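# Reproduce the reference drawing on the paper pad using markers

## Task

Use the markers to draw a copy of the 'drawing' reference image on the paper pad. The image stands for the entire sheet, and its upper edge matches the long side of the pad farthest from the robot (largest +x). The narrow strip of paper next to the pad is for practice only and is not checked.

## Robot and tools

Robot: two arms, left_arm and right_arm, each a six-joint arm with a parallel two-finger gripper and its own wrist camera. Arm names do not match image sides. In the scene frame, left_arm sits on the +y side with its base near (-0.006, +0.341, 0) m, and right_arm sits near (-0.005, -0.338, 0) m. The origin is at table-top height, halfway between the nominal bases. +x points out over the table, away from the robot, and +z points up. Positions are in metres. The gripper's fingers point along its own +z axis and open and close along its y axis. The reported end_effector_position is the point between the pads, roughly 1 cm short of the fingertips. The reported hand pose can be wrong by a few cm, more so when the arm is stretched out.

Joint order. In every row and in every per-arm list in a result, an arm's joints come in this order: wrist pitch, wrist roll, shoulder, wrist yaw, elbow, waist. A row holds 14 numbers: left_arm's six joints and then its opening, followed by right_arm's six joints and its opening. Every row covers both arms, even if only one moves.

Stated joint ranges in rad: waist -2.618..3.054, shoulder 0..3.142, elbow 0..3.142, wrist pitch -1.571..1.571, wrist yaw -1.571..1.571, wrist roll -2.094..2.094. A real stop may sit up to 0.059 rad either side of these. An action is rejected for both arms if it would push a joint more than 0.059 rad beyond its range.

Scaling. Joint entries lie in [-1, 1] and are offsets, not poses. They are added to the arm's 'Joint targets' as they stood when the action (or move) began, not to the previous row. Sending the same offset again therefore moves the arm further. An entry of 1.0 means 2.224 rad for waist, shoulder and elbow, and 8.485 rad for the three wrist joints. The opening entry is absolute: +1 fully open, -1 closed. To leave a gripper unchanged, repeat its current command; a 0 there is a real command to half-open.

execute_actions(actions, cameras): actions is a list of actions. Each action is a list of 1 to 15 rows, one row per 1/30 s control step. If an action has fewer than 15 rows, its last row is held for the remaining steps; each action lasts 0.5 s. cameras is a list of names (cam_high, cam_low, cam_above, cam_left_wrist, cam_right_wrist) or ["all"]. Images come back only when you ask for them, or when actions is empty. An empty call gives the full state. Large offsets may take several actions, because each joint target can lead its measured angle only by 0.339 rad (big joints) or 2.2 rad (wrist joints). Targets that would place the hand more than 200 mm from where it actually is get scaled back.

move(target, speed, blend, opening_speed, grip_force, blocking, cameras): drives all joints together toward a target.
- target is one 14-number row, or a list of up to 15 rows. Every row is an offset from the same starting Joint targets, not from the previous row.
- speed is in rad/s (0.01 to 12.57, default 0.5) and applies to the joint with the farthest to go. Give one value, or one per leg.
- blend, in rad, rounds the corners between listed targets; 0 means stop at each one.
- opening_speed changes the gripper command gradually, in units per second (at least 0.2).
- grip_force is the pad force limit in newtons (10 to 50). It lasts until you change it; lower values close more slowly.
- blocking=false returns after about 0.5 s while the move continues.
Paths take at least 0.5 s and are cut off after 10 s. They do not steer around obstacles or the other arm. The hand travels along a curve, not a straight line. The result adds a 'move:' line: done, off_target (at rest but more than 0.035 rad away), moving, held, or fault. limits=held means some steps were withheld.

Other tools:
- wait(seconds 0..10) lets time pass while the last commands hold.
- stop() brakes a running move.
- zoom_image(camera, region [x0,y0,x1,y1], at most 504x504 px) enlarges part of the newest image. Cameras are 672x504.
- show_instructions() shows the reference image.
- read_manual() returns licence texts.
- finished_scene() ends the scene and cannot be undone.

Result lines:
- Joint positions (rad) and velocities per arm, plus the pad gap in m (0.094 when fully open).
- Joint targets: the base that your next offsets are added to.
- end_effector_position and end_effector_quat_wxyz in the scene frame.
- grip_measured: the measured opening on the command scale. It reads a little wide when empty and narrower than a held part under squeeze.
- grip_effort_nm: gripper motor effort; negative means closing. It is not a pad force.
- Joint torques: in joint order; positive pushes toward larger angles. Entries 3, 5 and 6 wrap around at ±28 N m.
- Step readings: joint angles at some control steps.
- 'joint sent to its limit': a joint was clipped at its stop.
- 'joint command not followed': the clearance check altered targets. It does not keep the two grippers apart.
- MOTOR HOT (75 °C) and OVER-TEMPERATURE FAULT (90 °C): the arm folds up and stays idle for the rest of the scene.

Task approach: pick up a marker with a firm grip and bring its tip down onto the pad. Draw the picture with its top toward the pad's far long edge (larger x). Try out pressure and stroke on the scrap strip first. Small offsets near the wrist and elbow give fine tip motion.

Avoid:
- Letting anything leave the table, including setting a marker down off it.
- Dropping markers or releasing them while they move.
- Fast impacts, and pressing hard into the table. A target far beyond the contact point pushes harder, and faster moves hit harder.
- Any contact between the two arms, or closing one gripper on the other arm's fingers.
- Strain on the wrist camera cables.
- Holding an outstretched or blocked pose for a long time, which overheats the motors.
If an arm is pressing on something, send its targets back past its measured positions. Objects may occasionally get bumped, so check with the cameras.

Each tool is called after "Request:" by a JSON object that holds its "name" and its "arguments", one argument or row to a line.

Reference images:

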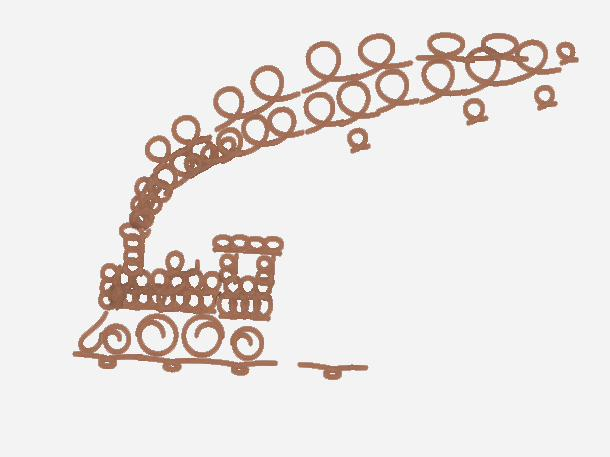

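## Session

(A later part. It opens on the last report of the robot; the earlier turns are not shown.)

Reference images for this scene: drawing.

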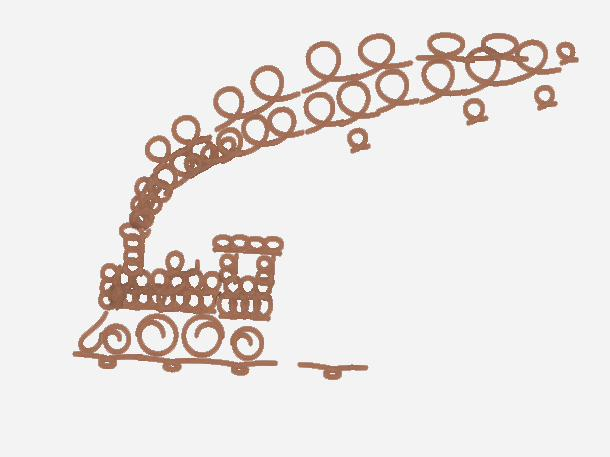

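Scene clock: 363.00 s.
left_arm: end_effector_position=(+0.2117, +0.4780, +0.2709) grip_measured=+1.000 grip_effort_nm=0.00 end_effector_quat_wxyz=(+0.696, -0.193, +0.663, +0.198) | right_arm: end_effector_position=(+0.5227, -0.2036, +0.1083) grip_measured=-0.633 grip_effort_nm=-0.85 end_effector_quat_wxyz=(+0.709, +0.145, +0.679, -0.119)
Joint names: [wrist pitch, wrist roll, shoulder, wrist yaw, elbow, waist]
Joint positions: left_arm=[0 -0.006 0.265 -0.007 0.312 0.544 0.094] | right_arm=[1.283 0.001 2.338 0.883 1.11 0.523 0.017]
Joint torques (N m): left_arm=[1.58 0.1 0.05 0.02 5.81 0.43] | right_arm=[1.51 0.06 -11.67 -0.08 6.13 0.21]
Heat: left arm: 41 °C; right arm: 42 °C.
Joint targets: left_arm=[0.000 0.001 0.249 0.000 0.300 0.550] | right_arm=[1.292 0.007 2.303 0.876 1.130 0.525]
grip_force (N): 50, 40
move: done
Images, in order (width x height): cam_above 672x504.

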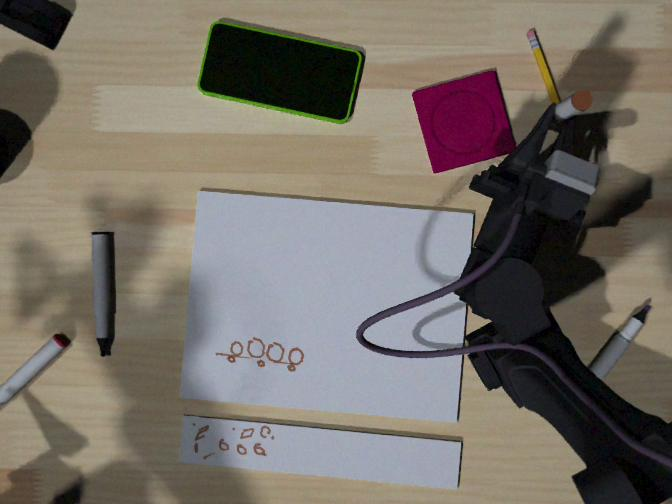

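Request:
{"name": "move", "arguments": {
  "target": [
    [0,0,0,0,0,0,1, 0,0,0,0.00632,0,0.33958,-1],
    [0,0,0,0,0,0,1, 0,0,0,0.01272,0,0.36136,-1],
    [0,0,0,0,0,0,1, 0,0,0.02226,0.01272,0,0.36136,-1],
    [0,0,0,0,0,0,1, 0,0,0.03935,0.01272,0,0.36136,-1]
  ],
  "speed": [0.8,0.08,0.3,0.06],
  "blend": [0.003,0.002,0.01,0],
  "cameras": []
}}

Request:
{"name": "move", "arguments": {
  "target": [
    [0,0,0,0,0,0,1, 0,0,0,0.00029,0,0.004,-1],
    [0,0,0,0,0,0,1, 0,0,0.00067,0.01751,0,0.01297,-1],
    [0,0,0,0,0,0,1, 0,0,0.00135,0.03199,0,0.01894,-1],
    [0,0,0,0,0,0,1, 0,0,0.00202,0.04532,0,0.02246,-1],
    [0,0,0,0,0,0,1, 0,0,0.0027,0.05687,0,0.0238,-1]
  ],
  "speed": [0.03,0.09,0.09,0.09,0.09],
  "blend": [0.002,0.004,0.004,0.004,0],
  "cameras": []
}}

Request:
{"name": "move", "arguments": {
  "target": [
    [0,0,0,0,0,0,1, 0,0,-0.0391,0,0,0,-1],
    [0,0,0,0,0,0,1, 0,0,-0.0391,-0.012,0,-0.03434,-1],
    [0,0,0,0,0,0,1, 0,0,-0.0391,-0.01641,0,-0.01471,-1],
    [0,0,0,0,0,0,1, 0,0,-0.01844,-0.01641,0,-0.01471,-1],
    [0,0,0,0,0,0,1, 0,0,-0.00247,-0.01641,0,-0.01471,-1]
  ],
  "speed": [0.3,0.5,0.06,0.3,0.06],
  "blend": [0.01,0.003,0.002,0.01,0],
  "cameras": []
}}

Request:
{"name": "move", "arguments": {
  "target": [
    [0,0,0,0,0,0,1, 0,0,0,-0.00018,0,-0.00607,-1],
    [0,0,0,0,0,0,1, 0,0,0,-0.00124,0,-0.00864,-1],
    [0,0,0,0,0,0,1, 0,0,0,0.00171,0,-0.00864,-1],
    [0,0,0,0,0,0,1, 0,0,0,0.00229,0,-0.01016,-1],
    [0,0,0,0,0,0,1, 0,0,0,0.00229,0,-0.00009,-1],
    [0,0,0,0,0,0,1, 0,0,0,0.0044,0,0.00095,-1],
    [0,0,0,0,0,0,1, 0,0,0,0.00632,0,0.00357,-1],
    [0,0,0,0,0,0,1, 0,0,0,0.00739,0,0.00657,-1],
    [0,0,0,0,0,0,1, 0,0,0,0.00743,0,0.00913,-1]
  ],
  "speed": [0.05,0.04,0.1,0.05,0.08,0.05,0.05,0.04,0.04],
  "blend": [0.001,0,0.001,0.001,0.001,0.001,0.001,0.001,0],
  "cameras": []
}}

Request:
{"name": "move", "arguments": {
  "target": [
    [0,0,0,0,0,0,1, 0,0,-0.038,0,0,0,-1],
    [0,0,0,0,0,0,1, 0,0,-0.038,-0.0207,0,-0.03551,-1],
    [0,0,0,0,0,0,1, 0,0,-0.038,-0.02519,0,-0.01596,-1],
    [0,0,0,0,0,0,1, 0,0,-0.01641,-0.02519,0,-0.01596,-1],
    [0,0,0,0,0,0,1, 0,0,-0.00045,-0.02519,0,-0.01596,-1]
  ],
  "speed": [0.3,0.5,0.06,0.3,0.06],
  "blend": [0.01,0.003,0.002,0.01,0],
  "cameras": []
}}

Request:
{"name": "move", "arguments": {
  "target": [
    [0,0,0,0,0,0,1, 0,0,0,-0.00018,0,-0.00607,-1],
    [0,0,0,0,0,0,1, 0,0,0,-0.00153,0,-0.00942,-1],
    [0,0,0,0,0,0,1, 0,0,0,0.00142,0,-0.00942,-1],
    [0,0,0,0,0,0,1, 0,0,0,0.00227,0,-0.0111,-1],
    [0,0,0,0,0,0,1, 0,0,0,0.00227,0,-0.00103,-1],
    [0,0,0,0,0,0,1, 0,0,0,0.0052,0,0.00085,-1],
    [0,0,0,0,0,0,1, 0,0,0,0.00787,0,0.00461,-1],
    [0,0,0,0,0,0,1, 0,0,0,0.00936,0,0.00858,-1],
    [0,0,0,0,0,0,1, 0,0,0,0.00944,0,0.01177,-1]
  ],
  "speed": [0.05,0.04,0.1,0.05,0.08,0.05,0.05,0.04,0.04],
  "blend": [0.001,0,0.001,0.001,0.001,0.001,0.001,0.001,0],
  "cameras": []
}}

Request:
{"name": "move", "arguments": {
  "target": [
    [0,0,0,0,0,0,1, 0,0,-0.038,0,0,0,-1],
    [0,0,0,0,0,0,1, 0,0,-0.038,-0.02322,0,-0.04255,-1],
    [0,0,0,0,0,0,1, 0,0,-0.038,-0.02764,0,-0.02206,-1],
    [0,0,0,0,0,0,1, 0,0,-0.01641,-0.02764,0,-0.02206,-1],
    [0,0,0,0,0,0,1, 0,0,-0.00067,-0.02764,0,-0.02206,-1]
  ],
  "speed": [0.3,0.5,0.06,0.3,0.06],
  "blend": [0.01,0.003,0.002,0.01,0],
  "cameras": []
}}

Request:
{"name": "move", "arguments": {
  "target": [
    [0,0,0,0,0,0,1, 0,0,0,-0.00018,0,-0.00607,-1],
    [0,0,0,0,0,0,1, 0,0,0,-0.0016,0,-0.00951,-1],
    [0,0,0,0,0,0,1, 0,0,0,0.00135,0,-0.00951,-1],
    [0,0,0,0,0,0,1, 0,0,0,0.00236,0,-0.01085,-1],
    [0,0,0,0,0,0,1, 0,0,0,0.00236,0,-0.00077,-1],
    [0,0,0,0,0,0,1, 0,0,0,0.00565,0,0.00175,-1],
    [0,0,0,0,0,0,1, 0,0,0,0.00862,0,0.00601,-1],
    [0,0,0,0,0,0,1, 0,0,0,0.01022,0,0.01014,-1],
    [0,0,0,0,0,0,1, 0,0,0,0.01027,0,0.0132,-1]
  ],
  "speed": [0.05,0.04,0.1,0.05,0.08,0.05,0.05,0.04,0.04],
  "blend": [0.001,0,0.001,0.001,0.001,0.001,0.001,0.001,0],
  "cameras": []
}}

Request:
{"name": "move", "arguments": {
  "target": [
    [0,0,0,0,0,0,1, 0,0,-0.038,0,0,0,-1],
    [0,0,0,0,0,0,1, 0,0,-0.038,-0.02235,0,-0.04045,-1],
    [0,0,0,0,0,0,1, 0,0,-0.038,-0.02703,0,-0.0202,-1],
    [0,0,0,0,0,0,1, 0,0,-0.01619,-0.02703,0,-0.0202,-1],
    [0,0,0,0,0,0,1, 0,0,-0.00045,-0.02703,0,-0.0202,-1]
  ],
  "speed": [0.3,0.5,0.06,0.3,0.06],
  "blend": [0.01,0.003,0.002,0.01,0],
  "cameras": []
}}

Request:
{"name": "move", "arguments": {
  "target": [
    [0,0,0,0,0,0,1, 0,0,0,-0.00018,0,-0.00607,-1],
    [0,0,0,0,0,0,1, 0,0,0,-0.00116,0,-0.00826,-1],
    [0,0,0,0,0,0,1, 0,0,0,0.00179,0,-0.00826,-1],
    [0,0,0,0,0,0,1, 0,0,0,0.00255,0,-0.00887,-1],
    [0,0,0,0,0,0,1, 0,0,0,0.00255,0,0.00121,-1],
    [0,0,0,0,0,0,1, 0,0,0,0.00491,0,0.00326,-1],
    [0,0,0,0,0,0,1, 0,0,0,0.007,0,0.00626,-1],
    [0,0,0,0,0,0,1, 0,0,0,0.00818,0,0.00905,-1],
    [0,0,0,0,0,0,1, 0,0,0,0.00803,0,0.01075,-1]
  ],
  "speed": [0.05,0.04,0.1,0.05,0.08,0.05,0.05,0.04,0.04],
  "blend": [0.001,0,0.001,0.001,0.001,0.001,0.001,0.001,0],
  "cameras": []
}}

Request:
{"name": "move", "arguments": {
  "target": [
    [0,0,0,0,0,0,1, 0,0,-0.038,0,0,0,-1],
    [0,0,0,0,0,0,1, 0,0,-0.038,-0.01338,0,-0.04898,-1],
    [0,0,0,0,0,0,1, 0,0,-0.038,-0.01831,0,-0.0294,-1],
    [0,0,0,0,0,0,1, 0,0,-0.01619,-0.01831,0,-0.0294,-1],
    [0,0,0,0,0,0,1, 0,0,0,-0.01831,0,-0.0294,-1]
  ],
  "speed": [0.3,0.5,0.06,0.3,0.06],
  "blend": [0.01,0.003,0.002,0.01,0],
  "cameras": []
}}

Request:
{"name": "move", "arguments": {
  "target": [
    [0,0,0,0,0,0,1, 0,0,0,-0.00024,0,0.004,-1],
    [0,0,0,0,0,0,1, 0,0,0,-0.004,0,0.00973,-1],
    [0,0,0,0,0,0,1, 0,0,0,-0.00548,0,0.01457,-1],
    [0,0,0,0,0,0,1, 0,0,0,-0.00241,0,0.01457,-1],
    [0,0,0,0,0,0,1, 0,0,0,0.001,0,0.01976,-1],
    [0,0,0,0,0,0,1, 0,0,0,0.00412,0,0.02185,-1],
    [0,0,0,0,0,0,1, 0,0,0,0.00412,0,0.01178,-1],
    [0,0,0,0,0,0,1, 0,0,0,0.00511,0,0.01027,-1]
  ],
  "speed": [0.03,0.04,0.03,0.1,0.04,0.04,0.08,0.04],
  "blend": [0.001,0.001,0,0.001,0.001,0.001,0.001,0],
  "cameras": []
}}

Request:
{"name": "move", "arguments": {
  "target": [
    [0,0,0,0,0,0,1, 0,0,-0.038,0,0,0,-1],
    [0,0,0,0,0,0,1, 0,0,-0.038,0,0,-0.35,-1]
  ],
  "speed": [0.3,0.8],
  "blend": [0.01,0],
  "cameras": ["cam_above"]
}}

Request:
{"name": "zoom_image", "arguments": {
  "camera": "cam_above",
  "region": [206, 325, 326, 385]
}}

Scene clock: 373.33 s.
left_arm: end_effector_position=(+0.2117, +0.4780, +0.2709) grip_measured=+1.000 grip_effort_nm=0.00 end_effector_quat_wxyz=(+0.696, -0.193, +0.663, +0.198) | right_arm: end_effector_position=(+0.2714, +0.1174, +0.0865) grip_measured=-0.633 grip_effort_nm=-0.85 end_effector_quat_wxyz=(+0.699, -0.111, +0.696, +0.121)
Joint names: [wrist pitch, wrist roll, shoulder, wrist yaw, elbow, waist]
Joint positions: left_arm=[0 -0.006 0.265 -0.007 0.312 0.544 0.094] | right_arm=[1.285 0.001 2.381 0.979 1.11 1.325 0.017]
Joint torques (N m): left_arm=[1.62 0.1 0.09 0.04 5.83 0.44] | right_arm=[1.46 0.07 -8.34 0.06 5.89 0.31]
Heat: left arm: 41 °C; right arm: 41 °C.
Joint targets: left_arm=[0.000 0.001 0.249 0.000 0.300 0.550] | right_arm=[1.292 0.007 2.391 0.984 1.130 1.328]
grip_force (N): 50, 40
move: done
No camera images: "cameras" was empty.

Scene clock: 379.47 s.
left_arm: end_effector_position=(+0.2117, +0.4780, +0.2709) grip_measured=+1.000 grip_effort_nm=0.00 end_effector_quat_wxyz=(+0.696, -0.193, +0.663, +0.198) | right_arm: end_effector_position=(+0.2599, +0.0465, +0.0848) grip_measured=-0.633 grip_effort_nm=-0.85 end_effector_quat_wxyz=(+0.707, +0.039, +0.706, -0.029)
Joint names: [wrist pitch, wrist roll, shoulder, wrist yaw, elbow, waist]
Joint positions: left_arm=[0 -0.006 0.265 -0.007 0.312 0.544 0.094] | right_arm=[1.285 0.001 2.383 1.456 1.11 1.375 0.017]
Joint torques (N m): left_arm=[1.59 0.1 -0.1 0.04 5.75 0.53] | right_arm=[1.21 0.06 -7.82 0.11 5.6 0.51]
Heat: left arm: 41 °C; right arm: 41 °C.
Joint targets: left_arm=[0.000 0.001 0.249 0.000 0.300 0.550] | right_arm=[1.292 0.008 2.397 1.467 1.130 1.381]
grip_force (N): 50, 40
move: done
No camera images: "cameras" was empty.

Scene clock: 381.80 s.
left_arm: end_effector_position=(+0.2117, +0.4780, +0.2709) grip_measured=+1.000 grip_effort_nm=0.00 end_effector_quat_wxyz=(+0.696, -0.193, +0.663, +0.198) | right_arm: end_effector_position=(+0.2739, +0.0590, +0.0851) grip_measured=-0.633 grip_effort_nm=-0.85 end_effector_quat_wxyz=(+0.708, +0.008, +0.706, +0.001)
Joint names: [wrist pitch, wrist roll, shoulder, wrist yaw, elbow, waist]
Joint positions: left_arm=[0 -0.006 0.265 -0.007 0.312 0.544 0.094] | right_arm=[1.285 0.001 2.383 1.336 1.11 1.342 0.017]
Joint torques (N m): left_arm=[1.58 0.1 0.21 0.02 5.82 0.47] | right_arm=[1.27 0.06 -8.29 -0.09 5.65 0.5]
Heat: left arm: 41 °C; right arm: 41 °C.
Joint targets: left_arm=[0.000 0.001 0.249 0.000 0.300 0.550] | right_arm=[1.292 0.008 2.392 1.328 1.130 1.348]
grip_force (N): 50, 40
move: done
No camera images: "cameras" was empty.

Scene clock: 384.60 s.
left_arm: end_effector_position=(+0.2117, +0.4780, +0.2709) grip_measured=+1.000 grip_effort_nm=0.00 end_effector_quat_wxyz=(+0.696, -0.193, +0.663, +0.198) | right_arm: end_effector_position=(+0.2659, +0.0560, +0.0850) grip_measured=-0.633 grip_effort_nm=-0.85 end_effector_quat_wxyz=(+0.708, +0.018, +0.706, -0.008)
Joint names: [wrist pitch, wrist roll, shoulder, wrist yaw, elbow, waist]
Joint positions: left_arm=[0 -0.006 0.265 -0.007 0.312 0.544 0.094] | right_arm=[1.285 0.001 2.383 1.383 1.11 1.362 0.017]
Joint torques (N m): left_arm=[1.55 0.12 0.1 0.01 5.6 0.58] | right_arm=[1.25 0.07 -8.24 0.08 5.64 0.55]
Heat: left arm: 41 °C; right arm: 40 °C.
Joint targets: left_arm=[0.000 0.001 0.249 0.000 0.300 0.550] | right_arm=[1.292 0.008 2.392 1.391 1.130 1.369]
grip_force (N): 50, 40
move: done
No camera images: "cameras" was empty.

Scene clock: 387.10 s.
left_arm: end_effector_position=(+0.2117, +0.4780, +0.2709) grip_measured=+1.000 grip_effort_nm=0.00 end_effector_quat_wxyz=(+0.696, -0.193, +0.663, +0.198) | right_arm: end_effector_position=(+0.2783, +0.0820, +0.0858) grip_measured=-0.633 grip_effort_nm=-0.85 end_effector_quat_wxyz=(+0.707, -0.040, +0.704, +0.049)
Joint names: [wrist pitch, wrist roll, shoulder, wrist yaw, elbow, waist]
Joint positions: left_arm=[0 -0.006 0.265 -0.007 0.312 0.544 0.094] | right_arm=[1.285 0.001 2.382 1.186 1.11 1.328 0.017]
Joint torques (N m): left_arm=[1.59 0.11 0.06 0.07 5.78 0.39] | right_arm=[1.35 0.06 -8.35 -0.08 5.81 0.46]
Heat: left arm: 41 °C; right arm: 41 °C.
Joint targets: left_arm=[0.000 0.001 0.249 0.000 0.300 0.550] | right_arm=[1.292 0.008 2.390 1.177 1.130 1.334]
grip_force (N): 50, 40
move: done
No camera images: "cameras" was empty.

Scene clock: 390.33 s.
left_arm: end_effector_position=(+0.2117, +0.4780, +0.2709) grip_measured=+1.000 grip_effort_nm=0.00 end_effector_quat_wxyz=(+0.696, -0.193, +0.663, +0.198) | right_arm: end_effector_position=(+0.2690, +0.0774, +0.0856) grip_measured=-0.633 grip_effort_nm=-0.85 end_effector_quat_wxyz=(+0.708, -0.026, +0.705, +0.035)
Joint names: [wrist pitch, wrist roll, shoulder, wrist yaw, elbow, waist]
Joint positions: left_arm=[0 -0.006 0.265 -0.007 0.312 0.544 0.094] | right_arm=[1.285 0.001 2.382 1.251 1.11 1.353 0.017]
Joint torques (N m): left_arm=[1.59 0.12 0.12 0.05 5.67 0.68] | right_arm=[1.31 0.07 -8.32 0.07 5.74 0.53]
Heat: left arm: 41 °C; right arm: 41 °C.
Joint targets: left_arm=[0.000 0.001 0.249 0.000 0.300 0.550] | right_arm=[1.292 0.008 2.390 1.257 1.130 1.360]
grip_force (N): 50, 40
move: done
No camera images: "cameras" was empty.

Scene clock: 392.90 s.
left_arm: end_effector_position=(+0.2117, +0.4780, +0.2709) grip_measured=+1.000 grip_effort_nm=0.00 end_effector_quat_wxyz=(+0.696, -0.193, +0.663, +0.198) | right_arm: end_effector_position=(+0.2827, +0.1029, +0.0865) grip_measured=-0.633 grip_effort_nm=-0.85 end_effector_quat_wxyz=(+0.703, -0.086, +0.699, +0.096)
Joint names: [wrist pitch, wrist roll, shoulder, wrist yaw, elbow, waist]
Joint positions: left_arm=[0 -0.006 0.265 -0.007 0.312 0.544 0.094] | right_arm=[1.285 0.001 2.381 1.032 1.11 1.305 0.017]
Joint torques (N m): left_arm=[1.58 0.14 0.17 0.06 5.7 0.66] | right_arm=[1.43 0.06 -8.5 -0.09 5.85 0.43]
Heat: left arm: 41 °C; right arm: 41 °C.
Joint targets: left_arm=[0.000 0.001 0.249 0.000 0.300 0.550] | right_arm=[1.292 0.008 2.389 1.023 1.130 1.311]
grip_force (N): 50, 40
move: done
No camera images: "cameras" was empty.

Scene clock: 396.37 s.
left_arm: end_effector_position=(+0.2117, +0.4780, +0.2709) grip_measured=+1.000 grip_effort_nm=0.00 end_effector_quat_wxyz=(+0.696, -0.193, +0.663, +0.198) | right_arm: end_effector_position=(+0.2733, +0.0982, +0.0864) grip_measured=-0.633 grip_effort_nm=-0.85 end_effector_quat_wxyz=(+0.705, -0.070, +0.701, +0.081)
Joint names: [wrist pitch, wrist roll, shoulder, wrist yaw, elbow, waist]
Joint positions: left_arm=[0 -0.006 0.265 -0.007 0.312 0.544 0.094] | right_arm=[1.285 0.001 2.381 1.104 1.11 1.334 0.017]
Joint torques (N m): left_arm=[1.59 0.12 0.08 0.04 5.75 0.39] | right_arm=[1.39 0.06 -8.44 0.07 5.82 0.53]
Heat: left arm: 41 °C; right arm: 41 °C.
Joint targets: left_arm=[0.000 0.001 0.249 0.000 0.300 0.550] | right_arm=[1.292 0.008 2.389 1.110 1.130 1.340]
grip_force (N): 50, 40
move: done
No camera images: "cameras" was empty.

Scene clock: 398.90 s.
left_arm: end_effector_position=(+0.2117, +0.4780, +0.2709) grip_measured=+1.000 grip_effort_nm=0.00 end_effector_quat_wxyz=(+0.696, -0.193, +0.663, +0.198) | right_arm: end_effector_position=(+0.2819, +0.1226, +0.0872) grip_measured=-0.633 grip_effort_nm=-0.85 end_effector_quat_wxyz=(+0.696, -0.130, +0.692, +0.140)
Joint names: [wrist pitch, wrist roll, shoulder, wrist yaw, elbow, waist]
Joint positions: left_arm=[0 -0.006 0.265 -0.007 0.312 0.544 0.094] | right_arm=[1.285 0.001 2.38 0.89 1.11 1.289 0.017]
Joint torques (N m): left_arm=[1.6 0.07 -0.08 0.05 5.64 0.57] | right_arm=[1.5 0.06 -8.59 -0.09 5.9 0.44]
Heat: left arm: 41 °C; right arm: 41 °C.
Joint targets: left_arm=[0.000 0.001 0.249 0.000 0.300 0.550] | right_arm=[1.292 0.008 2.388 0.880 1.130 1.295]
grip_force (N): 50, 40
move: done
No camera images: "cameras" was empty.

Scene clock: 401.73 s.
left_arm: end_effector_position=(+0.2117, +0.4780, +0.2709) grip_measured=+1.000 grip_effort_nm=0.00 end_effector_quat_wxyz=(+0.696, -0.193, +0.663, +0.198) | right_arm: end_effector_position=(+0.2748, +0.1201, +0.0870) grip_measured=-0.633 grip_effort_nm=-0.85 end_effector_quat_wxyz=(+0.698, -0.119, +0.694, +0.129)
Joint names: [wrist pitch, wrist roll, shoulder, wrist yaw, elbow, waist]
Joint positions: left_arm=[0 -0.006 0.265 -0.007 0.312 0.544 0.094] | right_arm=[1.285 0.001 2.38 0.943 1.11 1.312 0.017]
Joint torques (N m): left_arm=[1.58 0.09 0.05 0.04 5.87 0.59] | right_arm=[1.47 0.07 -8.53 0.06 5.91 0.55]
Heat: left arm: 41 °C; right arm: 41 °C.
Joint targets: left_arm=[0.000 0.001 0.249 0.000 0.300 0.550] | right_arm=[1.292 0.008 2.388 0.949 1.130 1.319]
grip_force (N): 50, 40
move: done
No camera images: "cameras" was empty.

Scene clock: 404.13 s.
left_arm: end_effector_position=(+0.2117, +0.4780, +0.2709) grip_measured=+1.000 grip_effort_nm=0.00 end_effector_quat_wxyz=(+0.696, -0.193, +0.663, +0.198) | right_arm: end_effector_position=(+0.2949, +0.1248, +0.0874) grip_measured=-0.633 grip_effort_nm=-0.85 end_effector_quat_wxyz=(+0.693, -0.146, +0.688, +0.155)
Joint names: [wrist pitch, wrist roll, shoulder, wrist yaw, elbow, waist]
Joint positions: left_arm=[0 -0.006 0.265 -0.007 0.312 0.544 0.094] | right_arm=[1.284 0.001 2.38 0.803 1.11 1.248 0.017]
Joint torques (N m): left_arm=[1.56 0.15 -0.05 0.05 5.75 0.42] | right_arm=[1.54 0.06 -8.54 -0.09 6 0.46]
Heat: left arm: 41 °C; right arm: 41 °C.
Joint targets: left_arm=[0.000 0.001 0.249 0.000 0.300 0.550] | right_arm=[1.292 0.008 2.388 0.793 1.130 1.253]
grip_force (N): 50, 40
move: done
No camera images: "cameras" was empty.

Scene clock: 408.47 s.
left_arm: end_effector_position=(+0.2117, +0.4780, +0.2709) grip_measured=+1.000 grip_effort_nm=0.00 end_effector_quat_wxyz=(+0.696, -0.193, +0.663, +0.198) | right_arm: end_effector_position=(+0.2802, +0.1312, +0.0873) grip_measured=-0.633 grip_effort_nm=-0.85 end_effector_quat_wxyz=(+0.692, -0.149, +0.688, +0.159)
Joint names: [wrist pitch, wrist roll, shoulder, wrist yaw, elbow, waist]
Joint positions: left_arm=[0 -0.006 0.265 -0.007 0.312 0.544 0.094] | right_arm=[1.284 0.001 2.38 0.827 1.11 1.283 0.017]
Joint torques (N m): left_arm=[1.59 0.11 0.08 0.04 5.71 0.46] | right_arm=[1.53 0.06 -8.54 0.08 5.98 -0.64]
Heat: left arm: 41 °C; right arm: 42 °C.
Joint targets: left_arm=[0.000 0.001 0.249 0.000 0.300 0.550] | right_arm=[1.292 0.008 2.388 0.836 1.130 1.276]
grip_force (N): 50, 40
move: done
No camera images: "cameras" was empty.

Scene clock: 410.53 s.
left_arm: end_effector_position=(+0.2117, +0.4780, +0.2709) grip_measured=+1.000 grip_effort_nm=0.00 end_effector_quat_wxyz=(+0.696, -0.193, +0.663, +0.198) | right_arm: end_effector_position=(+0.5287, -0.2109, +0.1083) grip_measured=-0.633 grip_effort_nm=-0.85 end_effector_quat_wxyz=(+0.711, +0.139, +0.680, -0.115)
Joint names: [wrist pitch, wrist roll, shoulder, wrist yaw, elbow, waist]
Joint positions: left_arm=[0 -0.006 0.265 -0.007 0.312 0.544 0.094] | right_arm=[1.283 0.001 2.338 0.843 1.11 0.497 0.017]
Joint torques (N m): left_arm=[1.57 0.09 0.05 0.02 5.79 0.51] | right_arm=[1.53 0.07 -11.7 -0.07 6.16 0.06]
Heat: left arm: 41 °C; right arm: 42 °C.
Joint targets: left_arm=[0.000 0.001 0.249 0.000 0.300 0.550] | right_arm=[1.292 0.008 2.304 0.836 1.130 0.498]
grip_force (N): 50, 40
move: done
Images, in order (width x height): cam_above 672x504.

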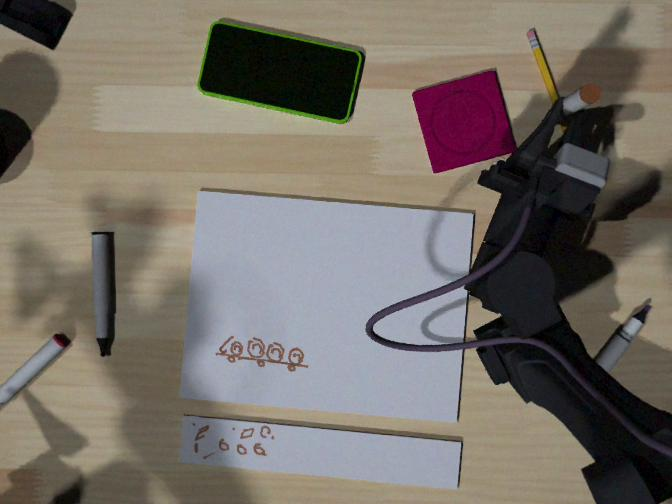

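Scaled by 4.200 from the camera's 672x504 image, which has a finer 960x720 frame.

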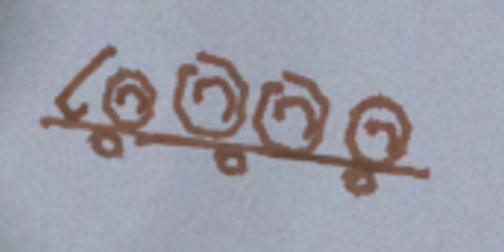

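Request:
{"name": "move", "arguments": {
  "target": [
    [0,0,0,0,0,0,1, 0,0,0,-0.00843,0,0.31565,-1],
    [0,0,0,0,0,0,1, 0,0,0,-0.00256,0,0.33745,-1],
    [0,0,0,0,0,0,1, 0,0,0.02226,-0.00256,0,0.33745,-1],
    [0,0,0,0,0,0,1, 0,0,0.03822,-0.00256,0,0.33745,-1]
  ],
  "speed": [0.8,0.07,0.3,0.06],
  "blend": [0.003,0.002,0.01,0],
  "cameras": []
}}

Request:
{"name": "move", "arguments": {
  "target": [
    [0,0,0,0,0,0,1, 0,0,0,0.00071,0,-0.00585,-1],
    [0,0,0,0,0,0,1, 0,0,0,0.00159,0,-0.00674,-1],
    [0,0,0,0,0,0,1, 0,0,0,-0.0023,0,-0.00674,-1],
    [0,0,0,0,0,0,1, 0,0,0,-0.00402,0,-0.01142,-1],
    [0,0,0,0,0,0,1, 0,0,0,-0.00797,0,-0.01691,-1],
    [0,0,0,0,0,0,1, 0,0,0,-0.01131,0,-0.01933,-1],
    [0,0,0,0,0,0,1, 0,0,0,-0.01131,0,-0.00971,-1],
    [0,0,0,0,0,0,1, 0,0,0,-0.01196,0,-0.00881,-1],
    [0,0,0,0,0,0,1, 0,0,0,-0.00807,0,-0.00881,-1],
    [0,0,0,0,0,0,1, 0,0,0,-0.00635,0,-0.00414,-1],
    [0,0,0,0,0,0,1, 0,0,0,-0.0024,0,0.00135,-1],
    [0,0,0,0,0,0,1, 0,0,0,0.00094,0,0.00378,-1],
    [0,0,0,0,0,0,1, 0,0,0.0003,0.0087,0,0.00902,-1]
  ],
  "speed": [0.08,0.05,0.15,0.06,0.06,0.06,0.1,0.05,0.15,0.06,0.06,0.06,0.08],
  "blend": [0.001,0,0.001,0.002,0.002,0.001,0.001,0,0.001,0.002,0.002,0.002,0],
  "cameras": []
}}

Request:
{"name": "move", "arguments": {
  "target": [
    [0,0,0,0,0,0,1, 0,0,0,0,0,-0.00962,-1],
    [0,0,0,0,0,0,1, 0,0,0,0.00065,0,-0.01052,-1],
    [0,0,0,0,0,0,1, 0,0,0,-0.00324,0,-0.01052,-1],
    [0,0,0,0,0,0,1, 0,0,0,-0.00496,0,-0.0152,-1],
    [0,0,0,0,0,0,1, 0,0,0,-0.00891,0,-0.02068,-1],
    [0,0,0,0,0,0,1, 0,0,0,-0.01226,0,-0.02311,-1],
    [0,0,0,0,0,0,1, 0,0,0,-0.01226,0,-0.01349,-1],
    [0,0,0,0,0,0,1, 0,0,0,-0.01291,0,-0.01259,-1],
    [0,0,0,0,0,0,1, 0,0,0,-0.00902,0,-0.01259,-1],
    [0,0,0,0,0,0,1, 0,0,0,-0.0073,0,-0.00791,-1],
    [0,0,0,0,0,0,1, 0,0,0,-0.00335,0,-0.00243,-1],
    [0,0,0,0,0,0,1, 0,0,0,0,0,0,-1],
    [0,0,0,0,0,0,1, 0,0,0.0003,0.00653,0,0.00381,-1]
  ],
  "speed": [0.08,0.05,0.15,0.06,0.06,0.06,0.1,0.05,0.15,0.06,0.06,0.06,0.08],
  "blend": [0.001,0,0.001,0.002,0.002,0.001,0.001,0,0.001,0.002,0.002,0.002,0],
  "cameras": []
}}

Request:
{"name": "move", "arguments": {
  "target": [
    [0,0,0,0,0,0,1, 0,0,0,0,0,-0.00962,-1],
    [0,0,0,0,0,0,1, 0,0,0,0.00074,0,-0.0107,-1],
    [0,0,0,0,0,0,1, 0,0,0,-0.00315,0,-0.0107,-1],
    [0,0,0,0,0,0,1, 0,0,0,-0.00453,0,-0.01488,-1],
    [0,0,0,0,0,0,1, 0,0,0,-0.00772,0,-0.01951,-1],
    [0,0,0,0,0,0,1, 0,0,0,-0.01061,0,-0.02149,-1],
    [0,0,0,0,0,0,1, 0,0,0,-0.01061,0,-0.01187,-1],
    [0,0,0,0,0,0,1, 0,0,0,-0.01135,0,-0.01079,-1],
    [0,0,0,0,0,0,1, 0,0,0,-0.00746,0,-0.01079,-1],
    [0,0,0,0,0,0,1, 0,0,0,-0.00608,0,-0.00661,-1],
    [0,0,0,0,0,0,1, 0,0,0,-0.00289,0,-0.00198,-1],
    [0,0,0,0,0,0,1, 0,0,0,0,0,0,-1],
    [0,0,0,0,0,0,1, 0,0,0.0003,0.00695,0,0.004,-1]
  ],
  "speed": [0.08,0.05,0.15,0.06,0.06,0.06,0.1,0.05,0.15,0.06,0.06,0.06,0.08],
  "blend": [0.001,0,0.001,0.002,0.002,0.001,0.001,0,0.001,0.002,0.002,0.002,0],
  "cameras": []
}}

Request:
{"name": "move", "arguments": {
  "target": [
    [0,0,0,0,0,0,1, 0,0,-0.038,0,0,0,-1],
    [0,0,0,0,0,0,1, 0,0,-0.038,0,0,-0.33,-1]
  ],
  "speed": [0.3,0.8],
  "blend": [0.01,0],
  "cameras": ["cam_above"]
}}

Request:
{"name": "zoom_image", "arguments": {
  "camera": "cam_above",
  "region": [206, 315, 306, 375]
}}

Scene clock: 417.80 s.
left_arm: end_effector_position=(+0.2117, +0.4780, +0.2709) grip_measured=+1.000 grip_effort_nm=0.00 end_effector_quat_wxyz=(+0.696, -0.193, +0.663, +0.198) | right_arm: end_effector_position=(+0.2972, +0.1226, +0.0873) grip_measured=-0.633 grip_effort_nm=-0.85 end_effector_quat_wxyz=(+0.694, -0.142, +0.689, +0.152)
Joint names: [wrist pitch, wrist roll, shoulder, wrist yaw, elbow, waist]
Joint positions: left_arm=[0 -0.006 0.265 -0.007 0.312 0.544 0.094] | right_arm=[1.284 0.001 2.38 0.809 1.11 1.244 0.017]
Joint torques (N m): left_arm=[1.57 0.13 0.13 0.03 5.76 0.53] | right_arm=[1.54 0.06 -8.5 0.06 6.09 0.35]
Heat: left arm: 41 °C; right arm: 41 °C.
Joint targets: left_arm=[0.000 0.001 0.249 0.000 0.300 0.550] | right_arm=[1.292 0.008 2.389 0.815 1.130 1.248]
grip_force (N): 50, 40
move: done
No camera images: "cameras" was empty.

Scene clock: 423.53 s.
left_arm: end_effector_position=(+0.2117, +0.4780, +0.2709) grip_measured=+1.000 grip_effort_nm=0.00 end_effector_quat_wxyz=(+0.696, -0.193, +0.663, +0.198) | right_arm: end_effector_position=(+0.2936, +0.1164, +0.0872) grip_measured=-0.633 grip_effort_nm=-0.85 end_effector_quat_wxyz=(+0.698, -0.124, +0.693, +0.134)
Joint names: [wrist pitch, wrist roll, shoulder, wrist yaw, elbow, waist]
Joint positions: left_arm=[0 -0.006 0.265 -0.007 0.312 0.544 0.094] | right_arm=[1.284 0.001 2.38 0.88 1.11 1.262 0.017]
Joint torques (N m): left_arm=[1.59 0.13 0.02 0.07 5.71 0.55] | right_arm=[1.51 0.06 -8.43 0.1 5.96 0.5]
Heat: left arm: 41 °C; right arm: 42 °C.
Joint targets: left_arm=[0.000 0.001 0.249 0.000 0.300 0.550] | right_arm=[1.292 0.008 2.389 0.889 1.130 1.268]
grip_force (N): 50, 40
move: done
No camera images: "cameras" was empty.

Scene clock: 429.10 s.
left_arm: end_effector_position=(+0.2117, +0.4780, +0.2709) grip_measured=+1.000 grip_effort_nm=0.00 end_effector_quat_wxyz=(+0.696, -0.193, +0.663, +0.198) | right_arm: end_effector_position=(+0.2932, +0.1094, +0.0870) grip_measured=-0.633 grip_effort_nm=-0.85 end_effector_quat_wxyz=(+0.700, -0.108, +0.696, +0.117)
Joint names: [wrist pitch, wrist roll, shoulder, wrist yaw, elbow, waist]
Joint positions: left_arm=[0 -0.006 0.265 -0.007 0.312 0.544 0.094] | right_arm=[1.284 0.001 2.38 0.935 1.11 1.271 0.017]
Joint torques (N m): left_arm=[1.6 0.1 0.17 0.04 5.9 0.54] | right_arm=[1.49 0.06 -8.36 0.1 5.93 0.5]
Heat: left arm: 41 °C; right arm: 42 °C.
Joint targets: left_arm=[0.000 0.001 0.249 0.000 0.300 0.550] | right_arm=[1.292 0.008 2.390 0.944 1.130 1.277]
grip_force (N): 50, 40
move: done
No camera images: "cameras" was empty.

Scene clock: 434.33 s.
left_arm: end_effector_position=(+0.2117, +0.4780, +0.2709) grip_measured=+1.000 grip_effort_nm=0.00 end_effector_quat_wxyz=(+0.696, -0.193, +0.663, +0.198) | right_arm: end_effector_position=(+0.2924, +0.1018, +0.0869) grip_measured=-0.633 grip_effort_nm=-0.85 end_effector_quat_wxyz=(+0.703, -0.090, +0.699, +0.100)
Joint names: [wrist pitch, wrist roll, shoulder, wrist yaw, elbow, waist]
Joint positions: left_arm=[0 -0.006 0.265 -0.007 0.312 0.544 0.094] | right_arm=[1.284 0.001 2.38 0.995 1.11 1.28 0.017]
Joint torques (N m): left_arm=[1.58 0.06 0.12 0.04 5.78 0.42] | right_arm=[1.46 0.06 -8.29 0.08 5.9 0.51]
Heat: left arm: 41 °C; right arm: 42 °C.
Joint targets: left_arm=[0.000 0.001 0.249 0.000 0.300 0.550] | right_arm=[1.292 0.008 2.391 1.003 1.130 1.286]
grip_force (N): 50, 40
move: done
No camera images: "cameras" was empty.

Scene clock: 436.33 s.
left_arm: end_effector_position=(+0.2117, +0.4780, +0.2709) grip_measured=+1.000 grip_effort_nm=0.00 end_effector_quat_wxyz=(+0.696, -0.193, +0.663, +0.198) | right_arm: end_effector_position=(+0.5098, -0.2098, +0.1059) grip_measured=-0.633 grip_effort_nm=-0.85 end_effector_quat_wxyz=(+0.700, +0.179, +0.674, -0.152)
Joint names: [wrist pitch, wrist roll, shoulder, wrist yaw, elbow, waist]
Joint positions: left_arm=[0 -0.006 0.265 -0.007 0.312 0.544 0.094] | right_arm=[1.283 0.001 2.341 1.007 1.11 0.551 0.017]
Joint torques (N m): left_arm=[1.58 0.1 0.06 0.08 5.89 0.38] | right_arm=[1.45 0.06 -11.63 -0.05 6.06 0.16]
Heat: left arm: 41 °C; right arm: 43 °C.
Joint targets: left_arm=[0.000 0.001 0.249 0.000 0.300 0.550] | right_arm=[1.292 0.008 2.306 1.003 1.130 0.552]
grip_force (N): 50, 40
move: done
Images, in order (width x height): cam_above 672x504.

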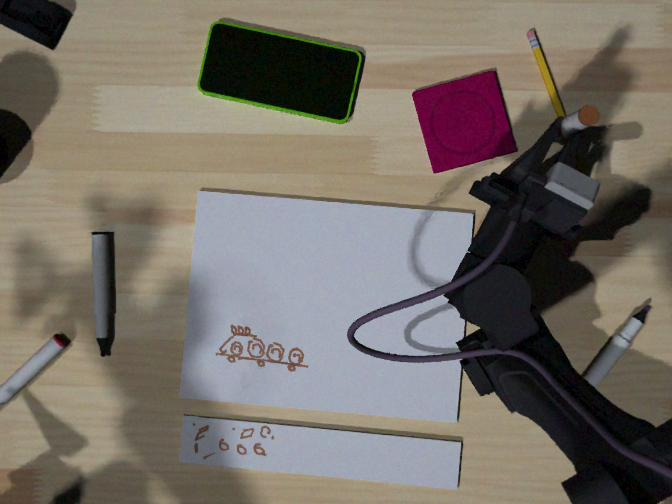

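Scaled by 5.040 from the camera's 672x504 image, which has a finer 960x720 frame.

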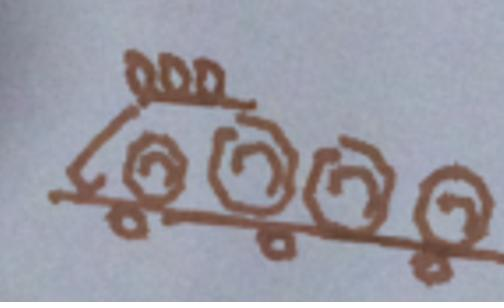

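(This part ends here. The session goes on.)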